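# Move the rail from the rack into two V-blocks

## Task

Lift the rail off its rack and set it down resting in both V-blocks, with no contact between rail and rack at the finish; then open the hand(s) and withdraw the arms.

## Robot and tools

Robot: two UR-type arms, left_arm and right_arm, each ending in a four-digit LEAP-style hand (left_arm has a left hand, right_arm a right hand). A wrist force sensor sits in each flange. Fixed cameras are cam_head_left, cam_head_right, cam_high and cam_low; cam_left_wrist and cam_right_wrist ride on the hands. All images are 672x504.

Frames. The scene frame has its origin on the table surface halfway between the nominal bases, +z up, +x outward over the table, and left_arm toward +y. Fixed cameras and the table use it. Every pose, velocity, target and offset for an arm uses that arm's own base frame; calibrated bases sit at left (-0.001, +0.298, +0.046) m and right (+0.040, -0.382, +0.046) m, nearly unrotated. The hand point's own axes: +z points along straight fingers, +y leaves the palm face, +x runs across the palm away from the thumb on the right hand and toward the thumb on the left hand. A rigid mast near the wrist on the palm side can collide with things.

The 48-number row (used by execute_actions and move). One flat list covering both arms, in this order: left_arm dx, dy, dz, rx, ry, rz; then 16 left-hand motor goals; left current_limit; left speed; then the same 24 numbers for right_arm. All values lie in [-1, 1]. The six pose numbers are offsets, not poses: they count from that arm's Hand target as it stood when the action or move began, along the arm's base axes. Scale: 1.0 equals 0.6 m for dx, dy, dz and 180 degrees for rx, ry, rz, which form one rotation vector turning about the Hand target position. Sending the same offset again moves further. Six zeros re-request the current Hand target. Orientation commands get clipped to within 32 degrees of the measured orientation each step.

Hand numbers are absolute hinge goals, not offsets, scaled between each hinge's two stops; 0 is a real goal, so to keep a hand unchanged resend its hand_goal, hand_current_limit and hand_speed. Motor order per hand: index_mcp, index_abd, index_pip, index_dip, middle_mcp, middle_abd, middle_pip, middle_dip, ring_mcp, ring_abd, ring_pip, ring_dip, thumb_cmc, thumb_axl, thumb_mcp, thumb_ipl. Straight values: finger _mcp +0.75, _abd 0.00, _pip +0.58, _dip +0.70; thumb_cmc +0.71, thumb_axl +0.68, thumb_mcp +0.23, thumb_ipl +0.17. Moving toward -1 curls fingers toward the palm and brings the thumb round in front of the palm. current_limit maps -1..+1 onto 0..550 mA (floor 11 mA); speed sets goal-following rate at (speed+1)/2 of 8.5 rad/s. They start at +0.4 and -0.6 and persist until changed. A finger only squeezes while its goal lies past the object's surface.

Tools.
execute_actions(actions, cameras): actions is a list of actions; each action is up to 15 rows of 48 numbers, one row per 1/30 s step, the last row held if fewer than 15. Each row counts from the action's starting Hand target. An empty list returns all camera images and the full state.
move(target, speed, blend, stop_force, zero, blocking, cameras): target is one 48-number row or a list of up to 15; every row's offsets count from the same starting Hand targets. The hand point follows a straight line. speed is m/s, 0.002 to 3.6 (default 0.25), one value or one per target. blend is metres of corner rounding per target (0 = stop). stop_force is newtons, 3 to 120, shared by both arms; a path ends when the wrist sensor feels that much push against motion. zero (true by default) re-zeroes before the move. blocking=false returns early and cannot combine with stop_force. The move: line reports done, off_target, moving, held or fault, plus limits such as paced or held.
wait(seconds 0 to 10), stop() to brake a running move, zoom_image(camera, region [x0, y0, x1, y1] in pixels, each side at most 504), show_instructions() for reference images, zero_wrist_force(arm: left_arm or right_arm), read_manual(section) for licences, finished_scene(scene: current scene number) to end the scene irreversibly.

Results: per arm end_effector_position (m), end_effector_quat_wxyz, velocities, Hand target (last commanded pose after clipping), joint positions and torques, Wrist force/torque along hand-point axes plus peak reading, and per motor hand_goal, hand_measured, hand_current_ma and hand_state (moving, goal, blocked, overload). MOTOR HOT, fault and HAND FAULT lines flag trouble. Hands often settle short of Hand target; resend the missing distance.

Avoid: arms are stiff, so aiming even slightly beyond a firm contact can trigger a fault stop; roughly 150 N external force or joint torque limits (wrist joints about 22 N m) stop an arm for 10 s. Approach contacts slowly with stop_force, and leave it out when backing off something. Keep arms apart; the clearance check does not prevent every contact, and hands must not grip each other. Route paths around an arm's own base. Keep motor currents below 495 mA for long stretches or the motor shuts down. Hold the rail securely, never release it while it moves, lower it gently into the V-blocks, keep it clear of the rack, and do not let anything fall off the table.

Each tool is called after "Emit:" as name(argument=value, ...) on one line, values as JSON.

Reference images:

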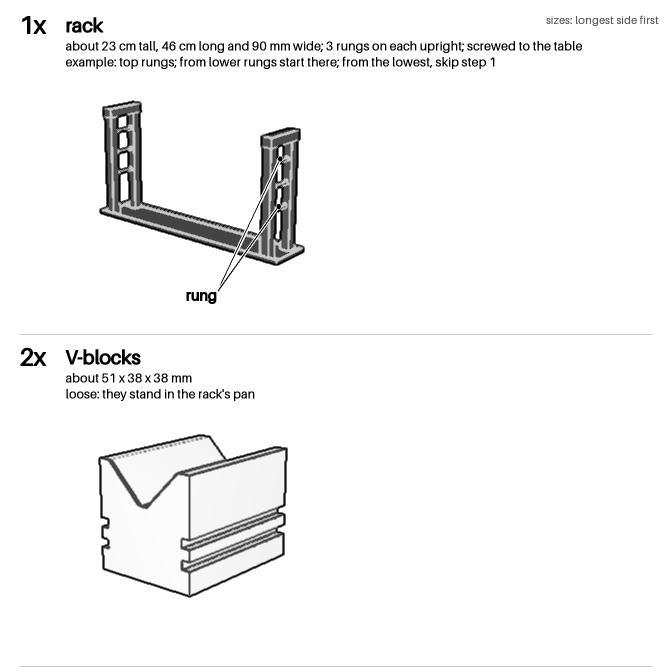

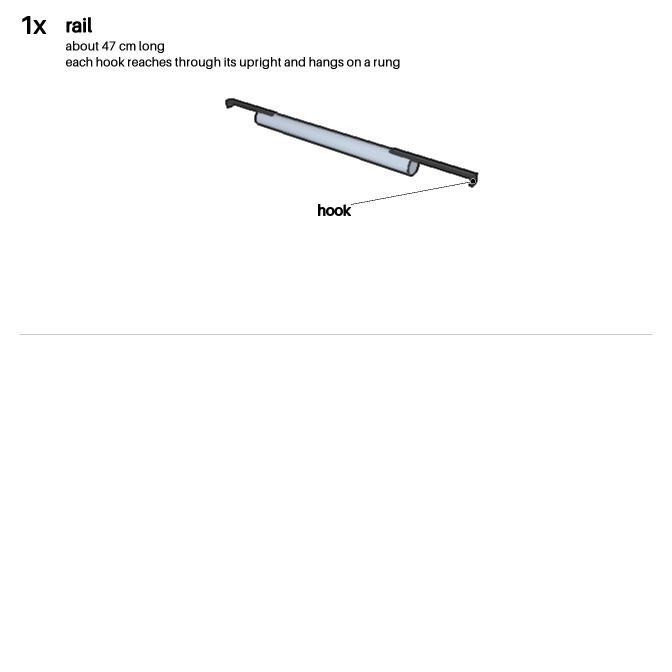

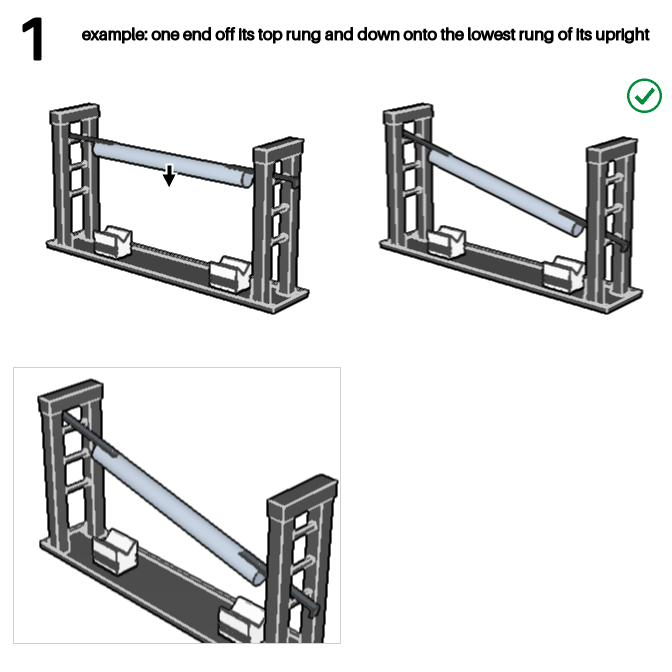

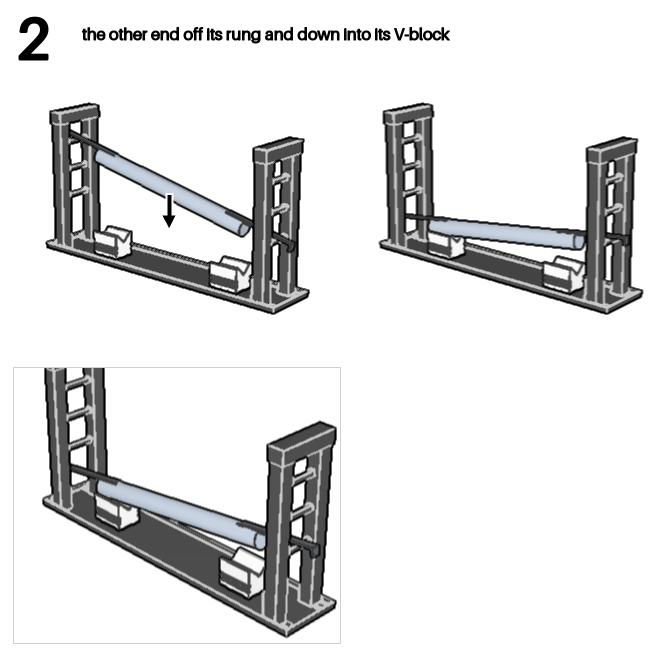

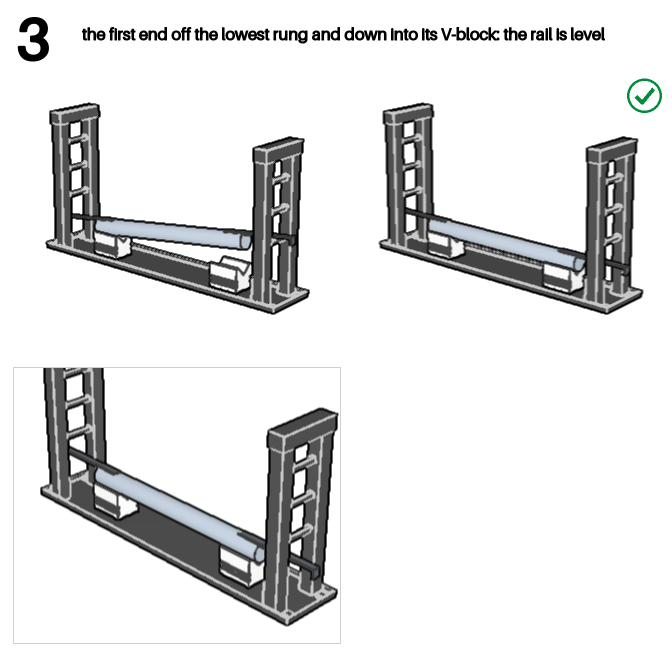

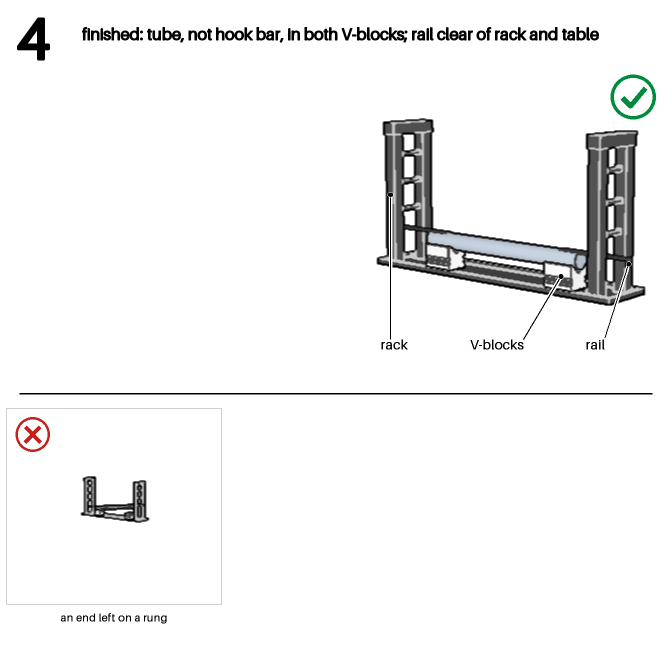

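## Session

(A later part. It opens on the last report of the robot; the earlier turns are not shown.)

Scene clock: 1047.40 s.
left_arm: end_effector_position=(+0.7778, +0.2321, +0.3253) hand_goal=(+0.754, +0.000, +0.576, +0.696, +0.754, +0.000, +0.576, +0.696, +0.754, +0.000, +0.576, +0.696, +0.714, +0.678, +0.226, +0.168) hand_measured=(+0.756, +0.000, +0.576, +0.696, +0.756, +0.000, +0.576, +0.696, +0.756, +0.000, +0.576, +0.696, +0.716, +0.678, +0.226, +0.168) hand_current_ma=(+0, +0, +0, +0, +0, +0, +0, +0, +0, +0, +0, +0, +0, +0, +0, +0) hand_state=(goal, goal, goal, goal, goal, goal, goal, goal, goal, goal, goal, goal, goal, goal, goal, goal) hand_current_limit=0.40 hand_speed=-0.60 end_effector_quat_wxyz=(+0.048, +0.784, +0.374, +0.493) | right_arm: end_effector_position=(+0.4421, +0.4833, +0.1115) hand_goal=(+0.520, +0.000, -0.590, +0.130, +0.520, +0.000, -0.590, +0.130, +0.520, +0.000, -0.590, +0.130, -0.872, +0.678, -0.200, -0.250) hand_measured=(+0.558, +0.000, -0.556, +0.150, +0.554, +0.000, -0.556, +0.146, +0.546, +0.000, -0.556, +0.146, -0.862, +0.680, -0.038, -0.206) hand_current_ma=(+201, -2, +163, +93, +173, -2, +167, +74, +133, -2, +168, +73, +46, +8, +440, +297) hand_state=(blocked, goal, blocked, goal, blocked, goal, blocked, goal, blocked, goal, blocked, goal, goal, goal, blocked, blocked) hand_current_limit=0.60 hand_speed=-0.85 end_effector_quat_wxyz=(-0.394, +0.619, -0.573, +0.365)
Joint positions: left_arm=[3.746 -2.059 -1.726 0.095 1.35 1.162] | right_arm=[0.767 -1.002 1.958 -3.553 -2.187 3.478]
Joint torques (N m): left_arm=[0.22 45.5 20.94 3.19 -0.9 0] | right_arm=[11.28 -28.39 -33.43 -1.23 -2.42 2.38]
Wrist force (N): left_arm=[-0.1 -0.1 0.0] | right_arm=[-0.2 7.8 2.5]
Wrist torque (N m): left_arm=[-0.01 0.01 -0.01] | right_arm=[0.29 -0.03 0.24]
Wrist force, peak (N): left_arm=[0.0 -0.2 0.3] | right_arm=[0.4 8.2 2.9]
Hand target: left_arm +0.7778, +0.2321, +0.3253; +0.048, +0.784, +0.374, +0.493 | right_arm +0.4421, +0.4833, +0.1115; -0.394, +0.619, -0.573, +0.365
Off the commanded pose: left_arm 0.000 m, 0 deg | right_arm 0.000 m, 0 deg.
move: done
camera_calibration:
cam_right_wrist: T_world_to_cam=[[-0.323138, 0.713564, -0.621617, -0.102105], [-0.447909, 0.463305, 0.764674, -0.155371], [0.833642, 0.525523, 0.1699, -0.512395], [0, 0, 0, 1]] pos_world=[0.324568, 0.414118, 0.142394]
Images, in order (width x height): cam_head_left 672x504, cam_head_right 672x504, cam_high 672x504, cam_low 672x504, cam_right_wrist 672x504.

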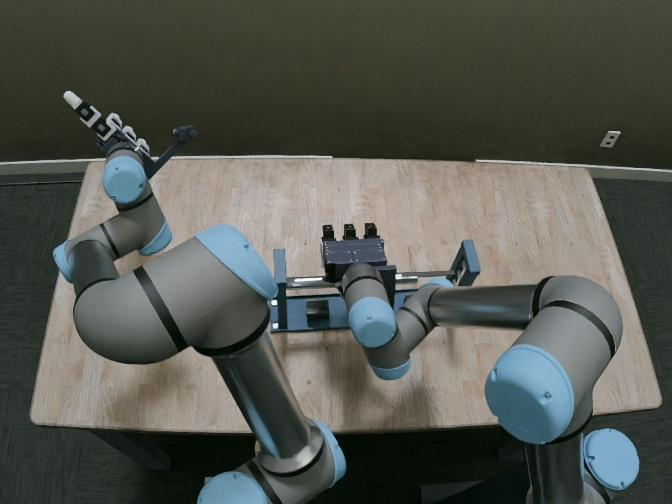

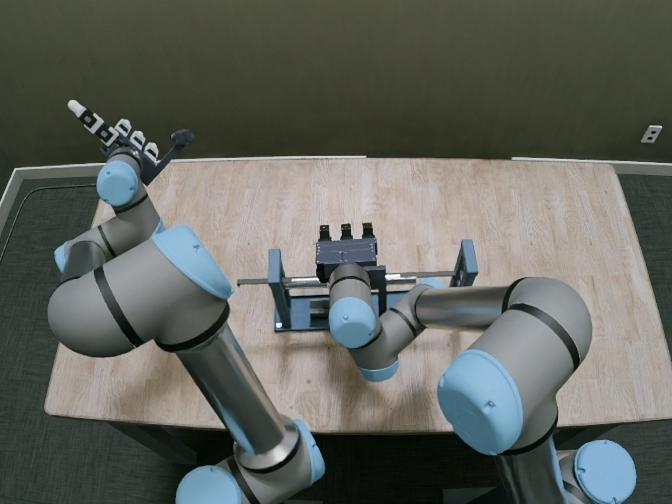

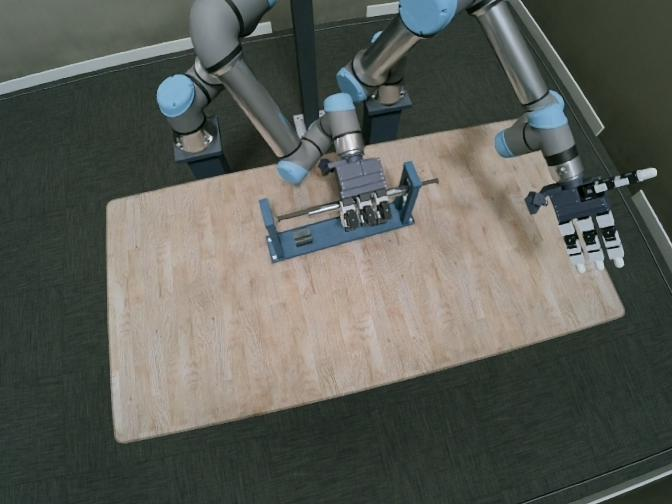

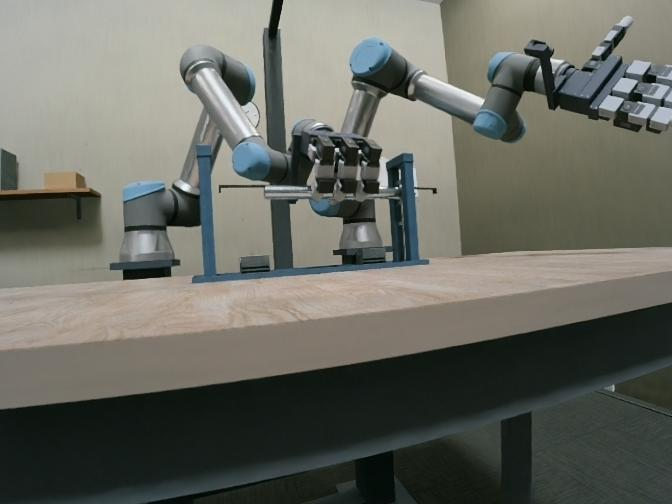

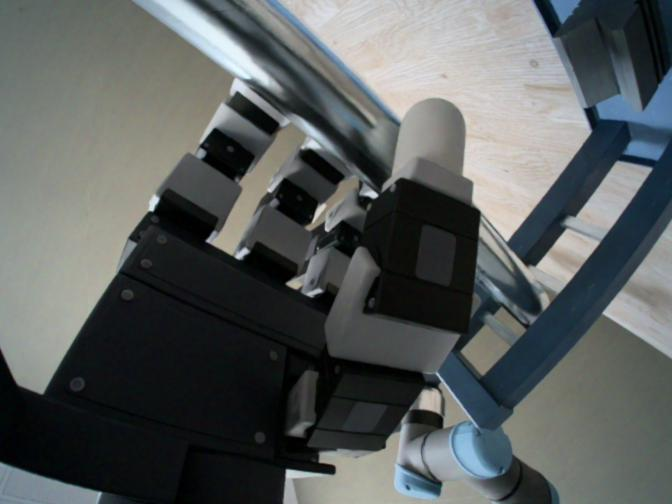

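Emit:
move(target=[[0,0,0,0,0,0, 0.754,0,0.576,0.696,0.754,0,0.576,0.696,0.754,0,0.576,0.696,0.714,0.678,0.226,0.168,0.4,-0.6, -0.0005,0.0067,0,0,0,0, 0.52,0,-0.59,0.13,0.52,0,-0.59,0.13,0.52,0,-0.59,0.13,-0.873,0.677,-0.2,-0.25,0.6,-0.85],[0,0,0,0,0,0, 0.754,0,0.576,0.696,0.754,0,0.576,0.696,0.754,0,0.576,0.696,0.714,0.678,0.226,0.168,0.4,-0.6, -0.0005,0.0067,-0.0195,0.0332,0.0026,0, 0.52,0,-0.59,0.13,0.52,0,-0.59,0.13,0.52,0,-0.59,0.13,-0.873,0.677,-0.2,-0.25,0.6,-0.85]], speed=0.03, cameras=["cam_high","cam_low","cam_right_wrist","cam_head_left","cam_head_right"])

Emit:
zoom_image(camera="cam_low", region=[180, 130, 450, 290])

Emit:
zoom_image(camera="cam_head_left", region=[435, 250, 485, 300])

Emit:
zoom_image(camera="cam_head_right", region=[435, 250, 485, 300])

Emit:
zoom_image(camera="cam_low", region=[380, 140, 460, 230])

Scene clock: 1100.13 s.
left_arm: end_effector_position=(+0.7778, +0.2321, +0.3253) hand_goal=(+0.754, +0.000, +0.576, +0.696, +0.754, +0.000, +0.576, +0.696, +0.754, +0.000, +0.576, +0.696, +0.714, +0.678, +0.226, +0.168) hand_measured=(+0.756, +0.000, +0.576, +0.696, +0.756, +0.000, +0.576, +0.696, +0.756, +0.000, +0.576, +0.696, +0.716, +0.678, +0.226, +0.168) hand_current_ma=(+0, +0, +0, +0, +0, +0, +0, +0, +0, +0, +0, +0, +0, +0, +0, +0) hand_state=(goal, goal, goal, goal, goal, goal, goal, goal, goal, goal, goal, goal, goal, goal, goal, goal) hand_current_limit=0.40 hand_speed=-0.60 end_effector_quat_wxyz=(+0.048, +0.784, +0.374, +0.493) | right_arm: end_effector_position=(+0.4418, +0.4873, +0.0999) hand_goal=(+0.520, +0.000, -0.590, +0.130, +0.520, +0.000, -0.590, +0.130, +0.520, +0.000, -0.590, +0.130, -0.872, +0.678, -0.200, -0.250) hand_measured=(+0.558, +0.000, -0.556, +0.150, +0.552, +0.000, -0.556, +0.146, +0.546, +0.000, -0.556, +0.146, -0.862, +0.680, -0.038, -0.206) hand_current_ma=(+201, -2, +163, +93, +170, -2, +167, +74, +129, -2, +168, +73, +46, +8, +440, +297) hand_state=(blocked, goal, blocked, goal, blocked, goal, blocked, goal, blocked, goal, blocked, goal, goal, goal, blocked, blocked) hand_current_limit=0.60 hand_speed=-0.85 end_effector_quat_wxyz=(-0.423, +0.599, -0.593, +0.333) end_effector_velocity=(+0.000, +0.000, +0.001) end_effector_angular_velocity=(+0.006, -0.002, +0.000)
Joint positions: left_arm=[3.746 -2.059 -1.726 0.095 1.35 1.162] | right_arm=[0.746 -0.981 1.989 -3.631 -2.127 3.549]
Joint velocities: left_arm=[within noise] | right_arm=[-0.001 0 0.001 -0.005 0.002 0.002]
Joint torques (N m): left_arm=[0.42 46.29 21.54 3.28 -0.93 -0.1] | right_arm=[-9.09 -27.88 0.35 -6.98 1.32 2.67]
Wrist force (N): left_arm=[0.0 -0.1 -0.1] | right_arm=[1.1 8.2 3.3]
Wrist torque (N m): left_arm=[0.01 0.00 0.00] | right_arm=[0.25 -0.08 0.25]
Wrist force, peak (N): left_arm=[-0.2 -0.1 0.4] | right_arm=[1.1 8.2 3.3]
Hand target: left_arm +0.7778, +0.2321, +0.3253; +0.048, +0.784, +0.374, +0.493 | right_arm +0.4418, +0.4873, +0.0998; -0.423, +0.599, -0.593, +0.332
Off the commanded pose: left_arm 0.000 m, 0 deg | right_arm 0.000 m, 0 deg.
move: done
camera_calibration:
cam_right_wrist: T_world_to_cam=[[-0.327898, 0.773973, -0.54171, -0.147651], [-0.441473, 0.381414, 0.812173, -0.116099], [0.835215, 0.50546, 0.216623, -0.507852], [0, 0, 0, 1]] pos_world=[0.324497, 0.415259, 0.124321]
Images, in order (width x height): cam_head_left 672x504, cam_head_right 672x504, cam_high 672x504, cam_low 672x504, cam_right_wrist 672x504.

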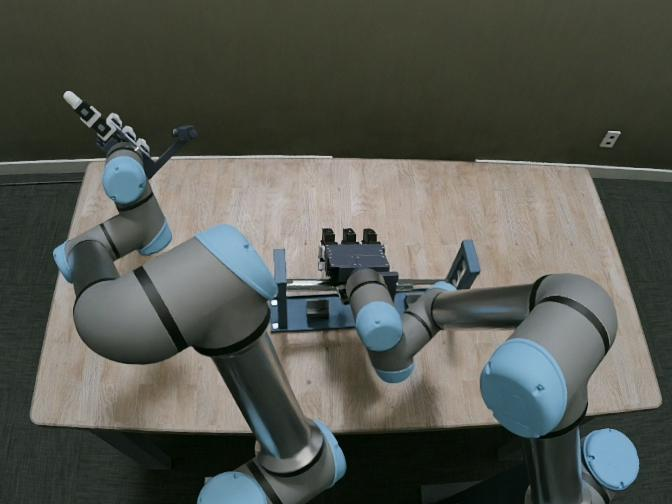

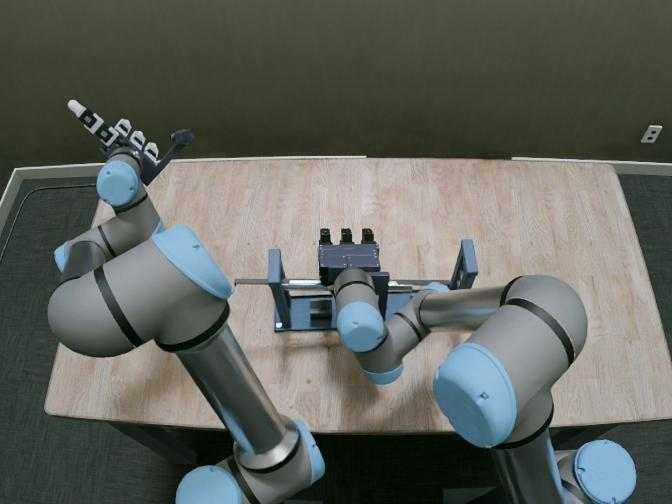

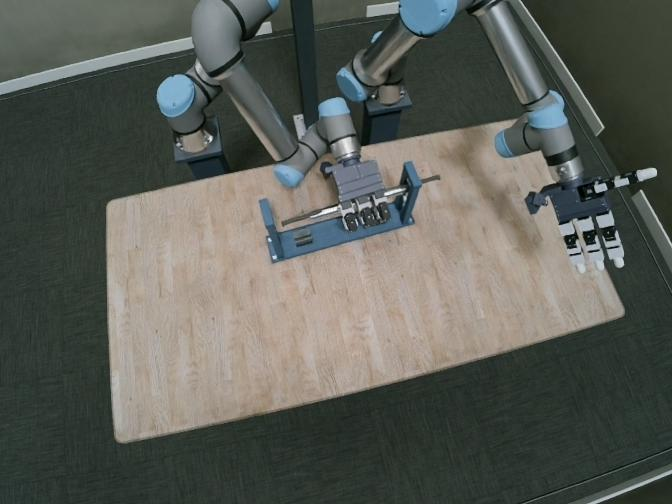

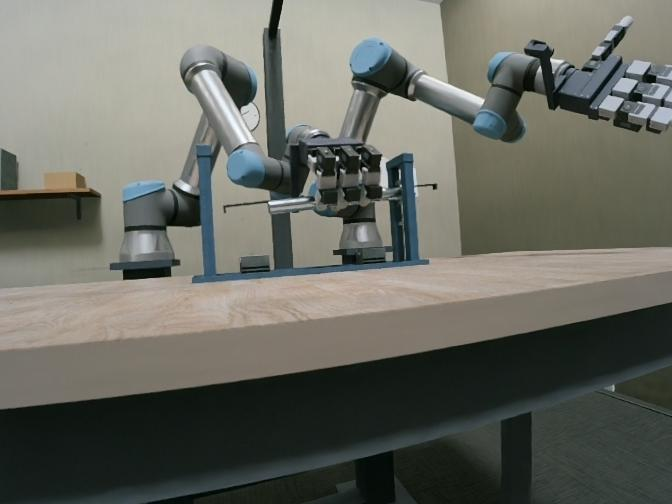

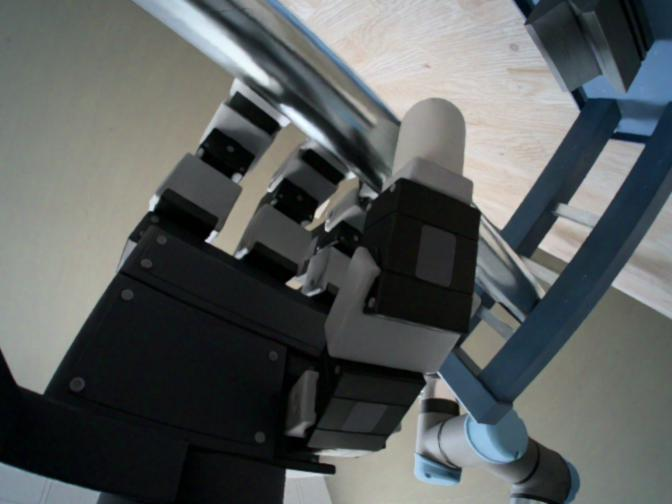

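Scaled by 1.867 from the camera's 672x504 image, which has a finer 960x720 frame.

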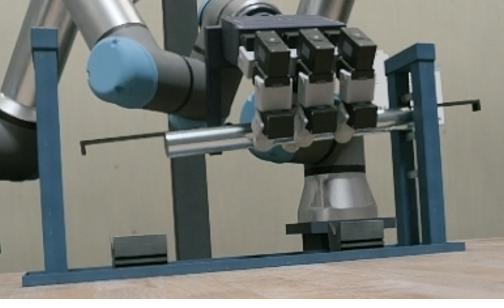

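Scaled by 10.080 from the camera's 672x504 image, which has a finer 960x720 frame.

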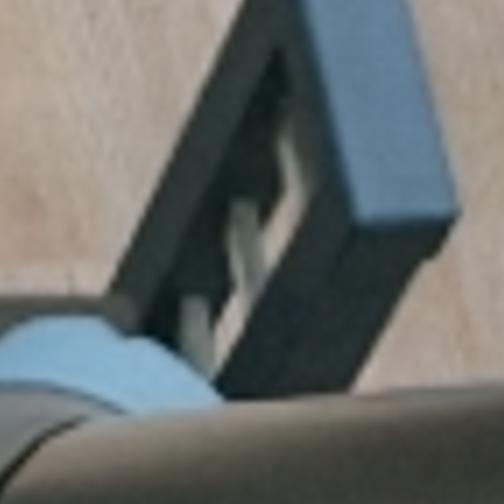

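Scaled by 10.080 from the camera's 672x504 image, which has a finer 960x720 frame.

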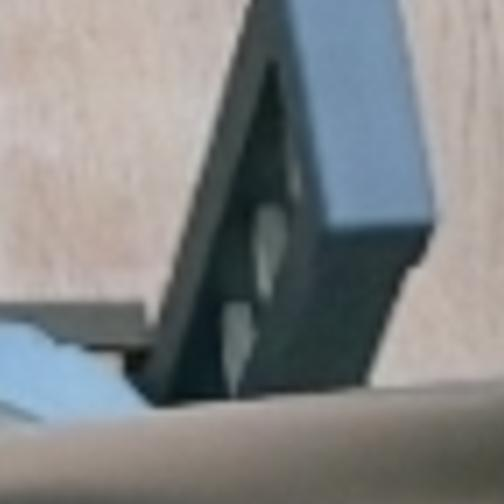

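Scaled by 5.600 from the camera's 672x504 image, which has a finer 960x720 frame.

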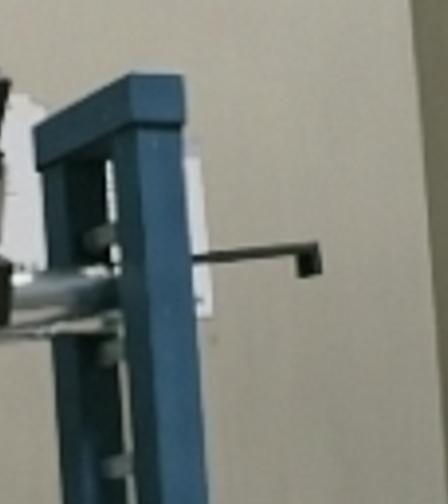

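Emit:
move(target=[[0,0,0,0,0,0, 0.754,0,0.576,0.696,0.754,0,0.576,0.696,0.754,0,0.576,0.696,0.714,0.678,0.226,0.168,0.4,-0.6, 0,0.0033,-0.0235,0.036,0.0028,0, 0.52,0,-0.59,0.13,0.52,0,-0.59,0.13,0.52,0,-0.59,0.13,-0.873,0.677,-0.2,-0.25,0.6,-0.85]], speed=0.03, cameras=["cam_high","cam_low","cam_right_wrist","cam_head_left","cam_head_right"])

Emit:
zoom_image(camera="cam_low", region=[180, 130, 450, 290])

Emit:
zoom_image(camera="cam_head_right", region=[425, 250, 485, 310])

Emit:
zoom_image(camera="cam_low", region=[380, 140, 460, 230])

Emit:
zoom_image(camera="cam_low", region=[190, 180, 310, 290])

Scene clock: 1123.40 s.
left_arm: end_effector_position=(+0.7778, +0.2321, +0.3253) hand_goal=(+0.754, +0.000, +0.576, +0.696, +0.754, +0.000, +0.576, +0.696, +0.754, +0.000, +0.576, +0.696, +0.714, +0.678, +0.226, +0.168) hand_measured=(+0.756, +0.000, +0.576, +0.696, +0.756, +0.000, +0.576, +0.696, +0.756, +0.000, +0.576, +0.696, +0.716, +0.678, +0.226, +0.168) hand_current_ma=(+0, +0, +0, +0, +0, +0, +0, +0, +0, +0, +0, +0, +0, +0, +0, +0) hand_state=(goal, goal, goal, goal, goal, goal, goal, goal, goal, goal, goal, goal, goal, goal, goal, goal) hand_current_limit=0.40 hand_speed=-0.60 end_effector_quat_wxyz=(+0.048, +0.784, +0.374, +0.493) | right_arm: end_effector_position=(+0.4418, +0.4893, +0.0858) hand_goal=(+0.520, +0.000, -0.590, +0.130, +0.520, +0.000, -0.590, +0.130, +0.520, +0.000, -0.590, +0.130, -0.872, +0.678, -0.200, -0.250) hand_measured=(+0.558, +0.000, -0.556, +0.150, +0.552, +0.000, -0.556, +0.146, +0.546, +0.000, -0.556, +0.146, -0.862, +0.680, -0.038, -0.206) hand_current_ma=(+201, -2, +163, +93, +170, -2, +167, +74, +129, -2, +168, +73, +46, +8, +440, +297) hand_state=(blocked, goal, blocked, goal, blocked, goal, blocked, goal, blocked, goal, blocked, goal, goal, goal, blocked, blocked) hand_current_limit=0.60 hand_speed=-0.85 end_effector_quat_wxyz=(-0.454, +0.575, -0.613, +0.296)
Joint positions: left_arm=[3.746 -2.059 -1.726 0.095 1.35 1.162] | right_arm=[0.718 -0.948 2.023 -3.729 -2.059 3.624]
Joint torques (N m): left_arm=[0.27 45.6 21.09 3.32 -0.93 -0.01] | right_arm=[-10.98 -27.93 0.54 -7.2 1.37 2.71]
Wrist force (N): left_arm=[-0.1 0.0 0.1] | right_arm=[2.3 7.8 3.0]
Wrist torque (N m): left_arm=[0.00 0.02 -0.01] | right_arm=[0.19 -0.15 0.20]
Wrist force, peak (N): left_arm=[-0.1 -0.4 -0.2] | right_arm=[1.4 8.3 3.3]
Hand target: left_arm +0.7778, +0.2321, +0.3253; +0.048, +0.784, +0.374, +0.493 | right_arm +0.4418, +0.4893, +0.0857; -0.454, +0.575, -0.613, +0.296
Off the commanded pose: left_arm 0.000 m, 0 deg | right_arm 0.000 m, 0 deg.
move: done
camera_calibration:
cam_right_wrist: T_world_to_cam=[[-0.332294, 0.830035, -0.447909, -0.190286], [-0.434106, 0.287009, 0.853919, -0.0659962], [0.837337, 0.478192, 0.264952, -0.497544], [0, 0, 0, 1]] pos_world=[0.324732, 0.414807, 0.10295]
Images, in order (width x height): cam_head_left 672x504, cam_head_right 672x504, cam_high 672x504, cam_low 672x504, cam_right_wrist 672x504.

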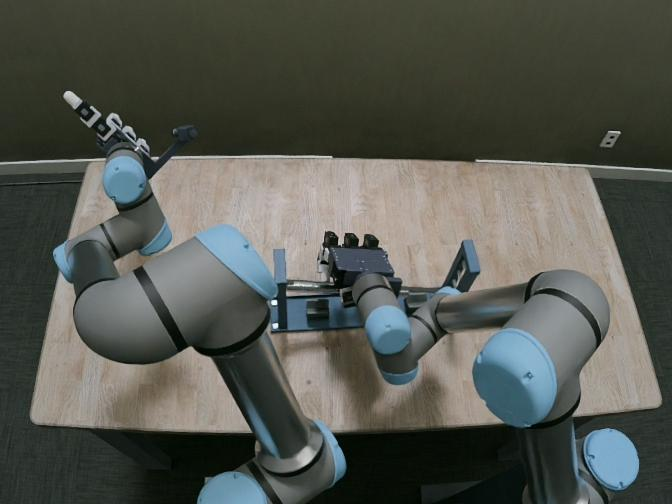

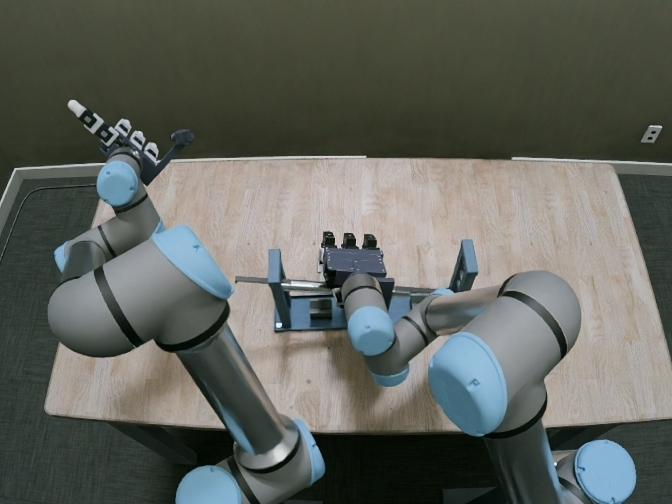

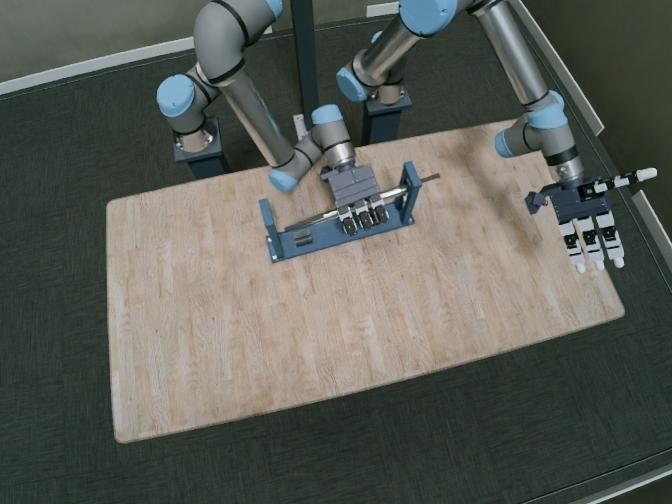

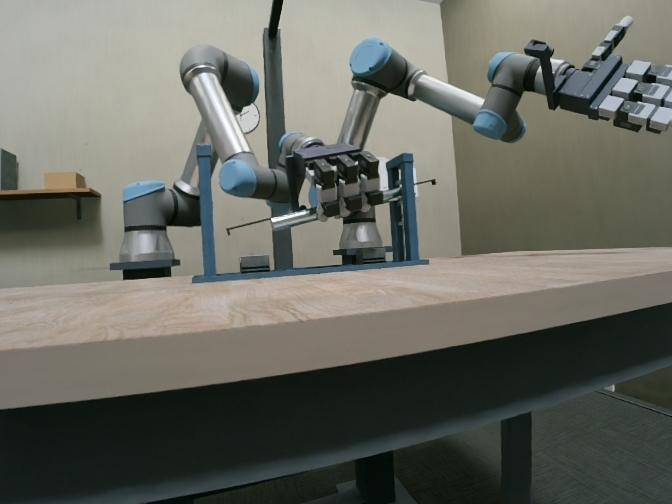

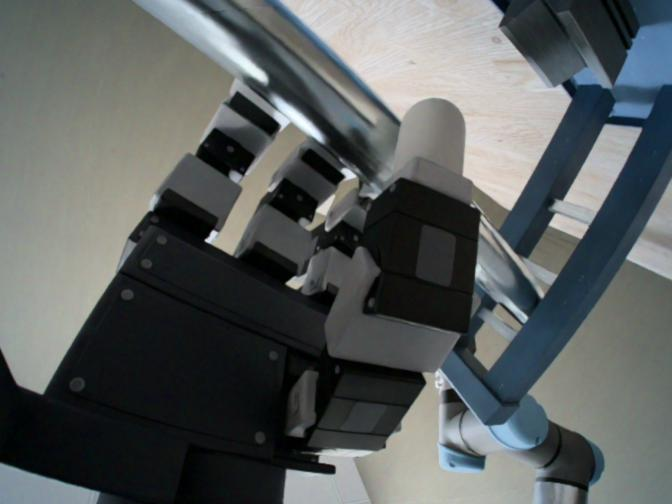

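Scaled by 1.867 from the camera's 672x504 image, which has a finer 960x720 frame.

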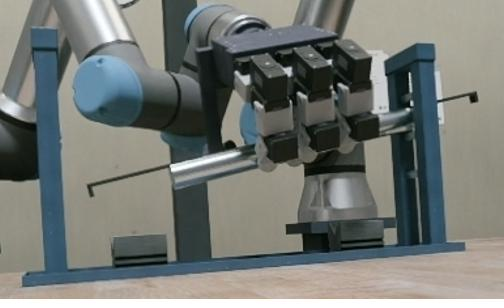

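Scaled by 8.400 from the camera's 672x504 image, which has a finer 960x720 frame.

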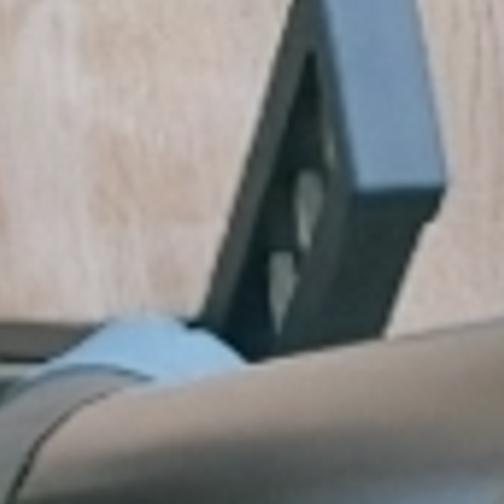

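Scaled by 5.600 from the camera's 672x504 image, which has a finer 960x720 frame.

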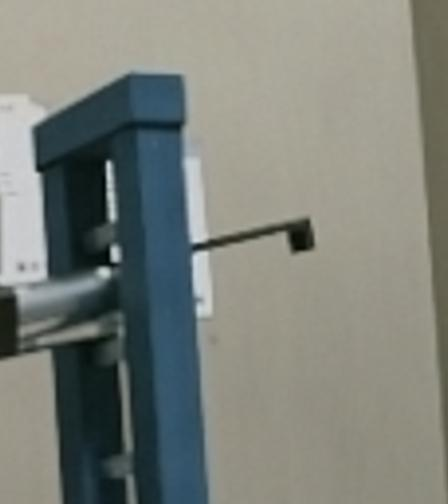

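Scaled by 4.200 from the camera's 672x504 image, which has a finer 960x720 frame.

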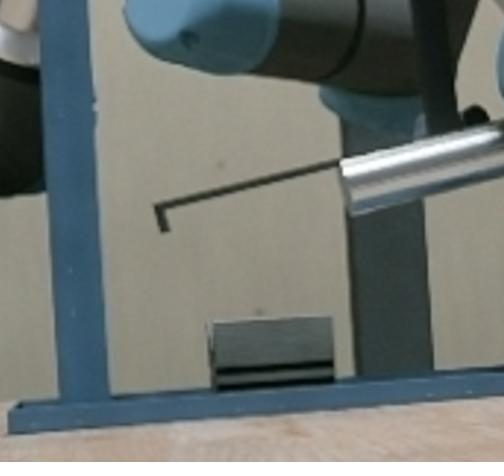

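Emit:
move(target=[[0,0,0,0,0,0, 0.754,0,0.576,0.696,0.754,0,0.576,0.696,0.754,0,0.576,0.696,0.714,0.678,0.226,0.168,0.4,-0.6, 0,0,-0.0068,0.0033,0.0003,0, 0.52,0,-0.59,0.13,0.52,0,-0.59,0.13,0.52,0,-0.59,0.13,-0.873,0.677,-0.2,-0.25,0.6,-0.85],[0,0,0,0,0,0, 0.754,0,0.576,0.696,0.754,0,0.576,0.696,0.754,0,0.576,0.696,0.714,0.678,0.226,0.168,0.4,-0.6, 0.0077,-0.0997,-0.03,0.0033,0.0003,0, 0.52,0,-0.59,0.13,0.52,0,-0.59,0.13,0.52,0,-0.59,0.13,-0.873,0.677,-0.2,-0.25,0.6,-0.85]], speed=0.04, cameras=["cam_high","cam_low","cam_right_wrist","cam_head_left","cam_head_right"])

Emit:
zoom_image(camera="cam_low", region=[180, 130, 450, 290])

Emit:
zoom_image(camera="cam_low", region=[190, 180, 310, 290])

Emit:
zoom_image(camera="cam_high", region=[240, 150, 430, 270])

Scene clock: 1171.17 s.
left_arm: end_effector_position=(+0.7778, +0.2321, +0.3253) hand_goal=(+0.754, +0.000, +0.576, +0.696, +0.754, +0.000, +0.576, +0.696, +0.754, +0.000, +0.576, +0.696, +0.714, +0.678, +0.226, +0.168) hand_measured=(+0.756, +0.000, +0.576, +0.696, +0.756, +0.000, +0.576, +0.696, +0.756, +0.000, +0.576, +0.696, +0.716, +0.678, +0.226, +0.168) hand_current_ma=(+0, +0, +0, +0, +0, +0, +0, +0, +0, +0, +0, +0, +0, +0, +0, +0) hand_state=(goal, goal, goal, goal, goal, goal, goal, goal, goal, goal, goal, goal, goal, goal, goal, goal) hand_current_limit=0.40 hand_speed=-0.60 end_effector_quat_wxyz=(+0.048, +0.784, +0.374, +0.493) | right_arm: end_effector_position=(+0.4464, +0.4297, +0.0677) hand_goal=(+0.520, +0.000, -0.590, +0.130, +0.520, +0.000, -0.590, +0.130, +0.520, +0.000, -0.590, +0.130, -0.872, +0.678, -0.200, -0.250) hand_measured=(+0.558, +0.000, -0.556, +0.150, +0.552, +0.000, -0.556, +0.146, +0.546, +0.000, -0.556, +0.146, -0.862, +0.680, -0.038, -0.206) hand_current_ma=(+201, -2, +163, +93, +170, -2, +167, +74, +129, -2, +168, +73, +45, +8, +440, +297) hand_state=(blocked, goal, blocked, goal, blocked, goal, blocked, goal, blocked, goal, blocked, goal, goal, goal, blocked, blocked) hand_current_limit=0.60 hand_speed=-0.85 end_effector_quat_wxyz=(-0.456, +0.573, -0.615, +0.292) end_effector_velocity=(+0.000, -0.001, +0.000) end_effector_angular_velocity=(+0.001, -0.001, +0.001)
Joint positions: left_arm=[3.746 -2.059 -1.726 0.095 1.35 1.162] | right_arm=[0.605 -0.953 2.155 -3.883 -1.955 3.576]
Joint velocities: left_arm=[within noise] | right_arm=[-0.003 0.001 0.002 -0.005 0.003 -0.001]
Joint torques (N m): left_arm=[0.25 46.14 21.19 3.3 -0.99 -0.09] | right_arm=[-11.39 -49.21 2.92 -7.46 1.27 -2.35]
Wrist force (N): left_arm=[-0.1 -0.1 -0.1] | right_arm=[2.0 7.9 3.1]
Wrist torque (N m): left_arm=[0.00 0.02 -0.01] | right_arm=[0.24 -0.02 0.22]
Wrist force, peak (N): left_arm=[0.0 -0.4 0.3] | right_arm=[2.4 8.4 2.8]
Hand target: left_arm +0.7778, +0.2321, +0.3253; +0.048, +0.784, +0.374, +0.493 | right_arm +0.4464, +0.4295, +0.0677; -0.456, +0.573, -0.615, +0.292
Off the commanded pose: left_arm 0.000 m, 0 deg | right_arm 0.000 m, 0 deg.
move: done
camera_calibration:
cam_right_wrist: T_world_to_cam=[[-0.332684, 0.834797, -0.438674, -0.14986], [-0.433308, 0.277842, 0.857349, -0.0282195], [0.837595, 0.475307, 0.269291, -0.467314], [0, 0, 0, 1]] pos_world=[0.329336, 0.355061, 0.0842974]
Images, in order (width x height): cam_head_left 672x504, cam_head_right 672x504, cam_high 672x504, cam_low 672x504, cam_right_wrist 672x504.

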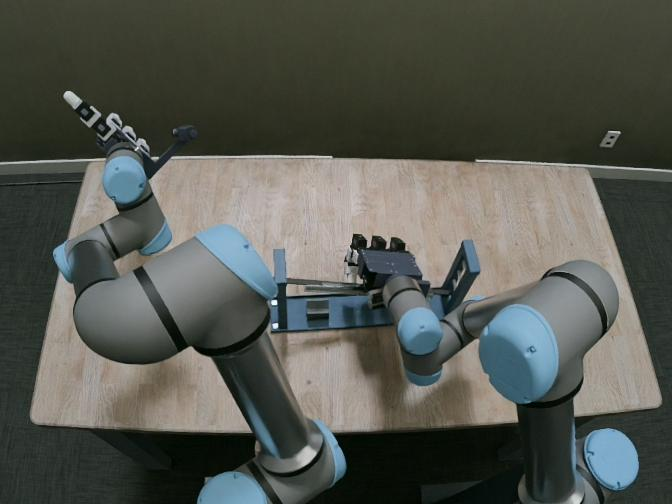

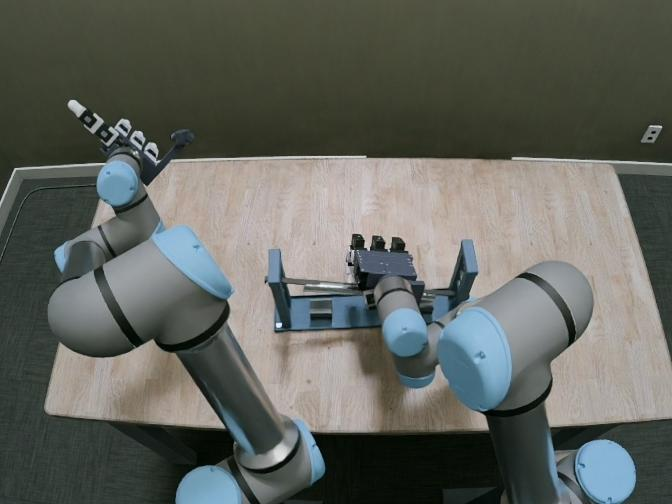

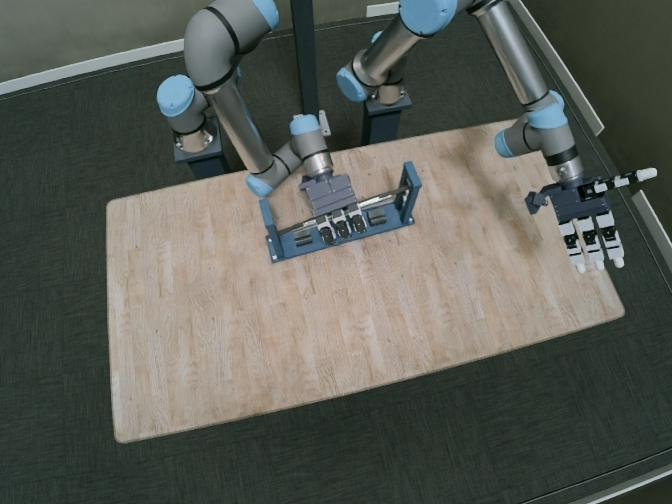

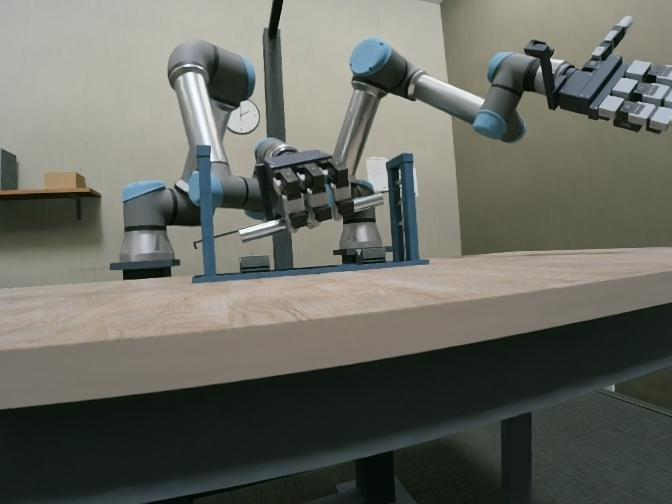

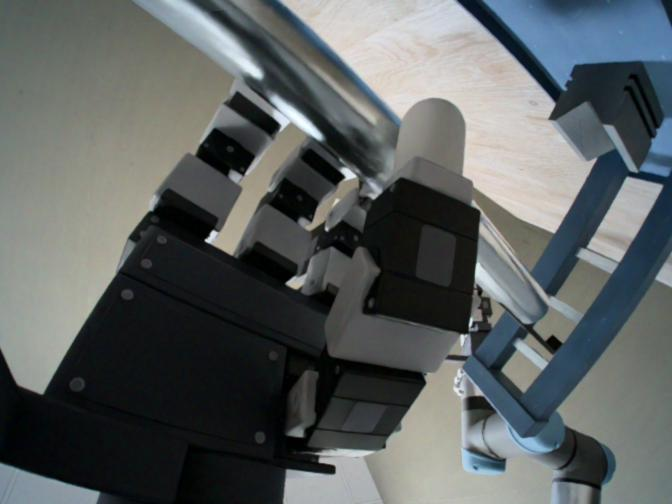

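Scaled by 1.867 from the camera's 672x504 image, which has a finer 960x720 frame.

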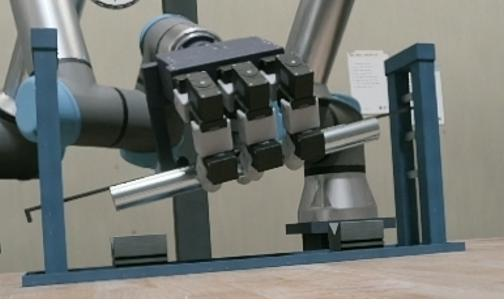

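Scaled by 4.200 from the camera's 672x504 image, which has a finer 960x720 frame.

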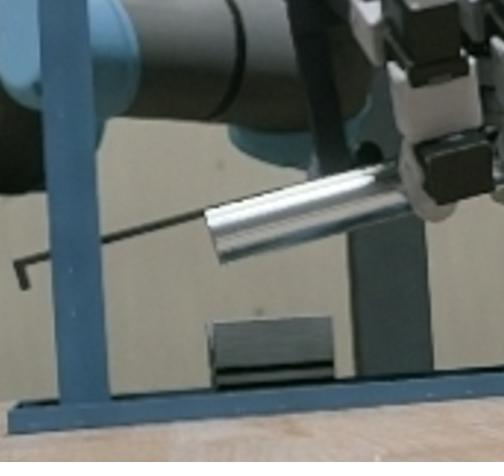

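Scaled by 2.653 from the camera's 672x504 image, which has a finer 960x720 frame.

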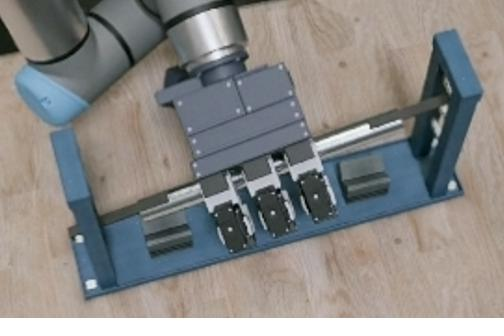

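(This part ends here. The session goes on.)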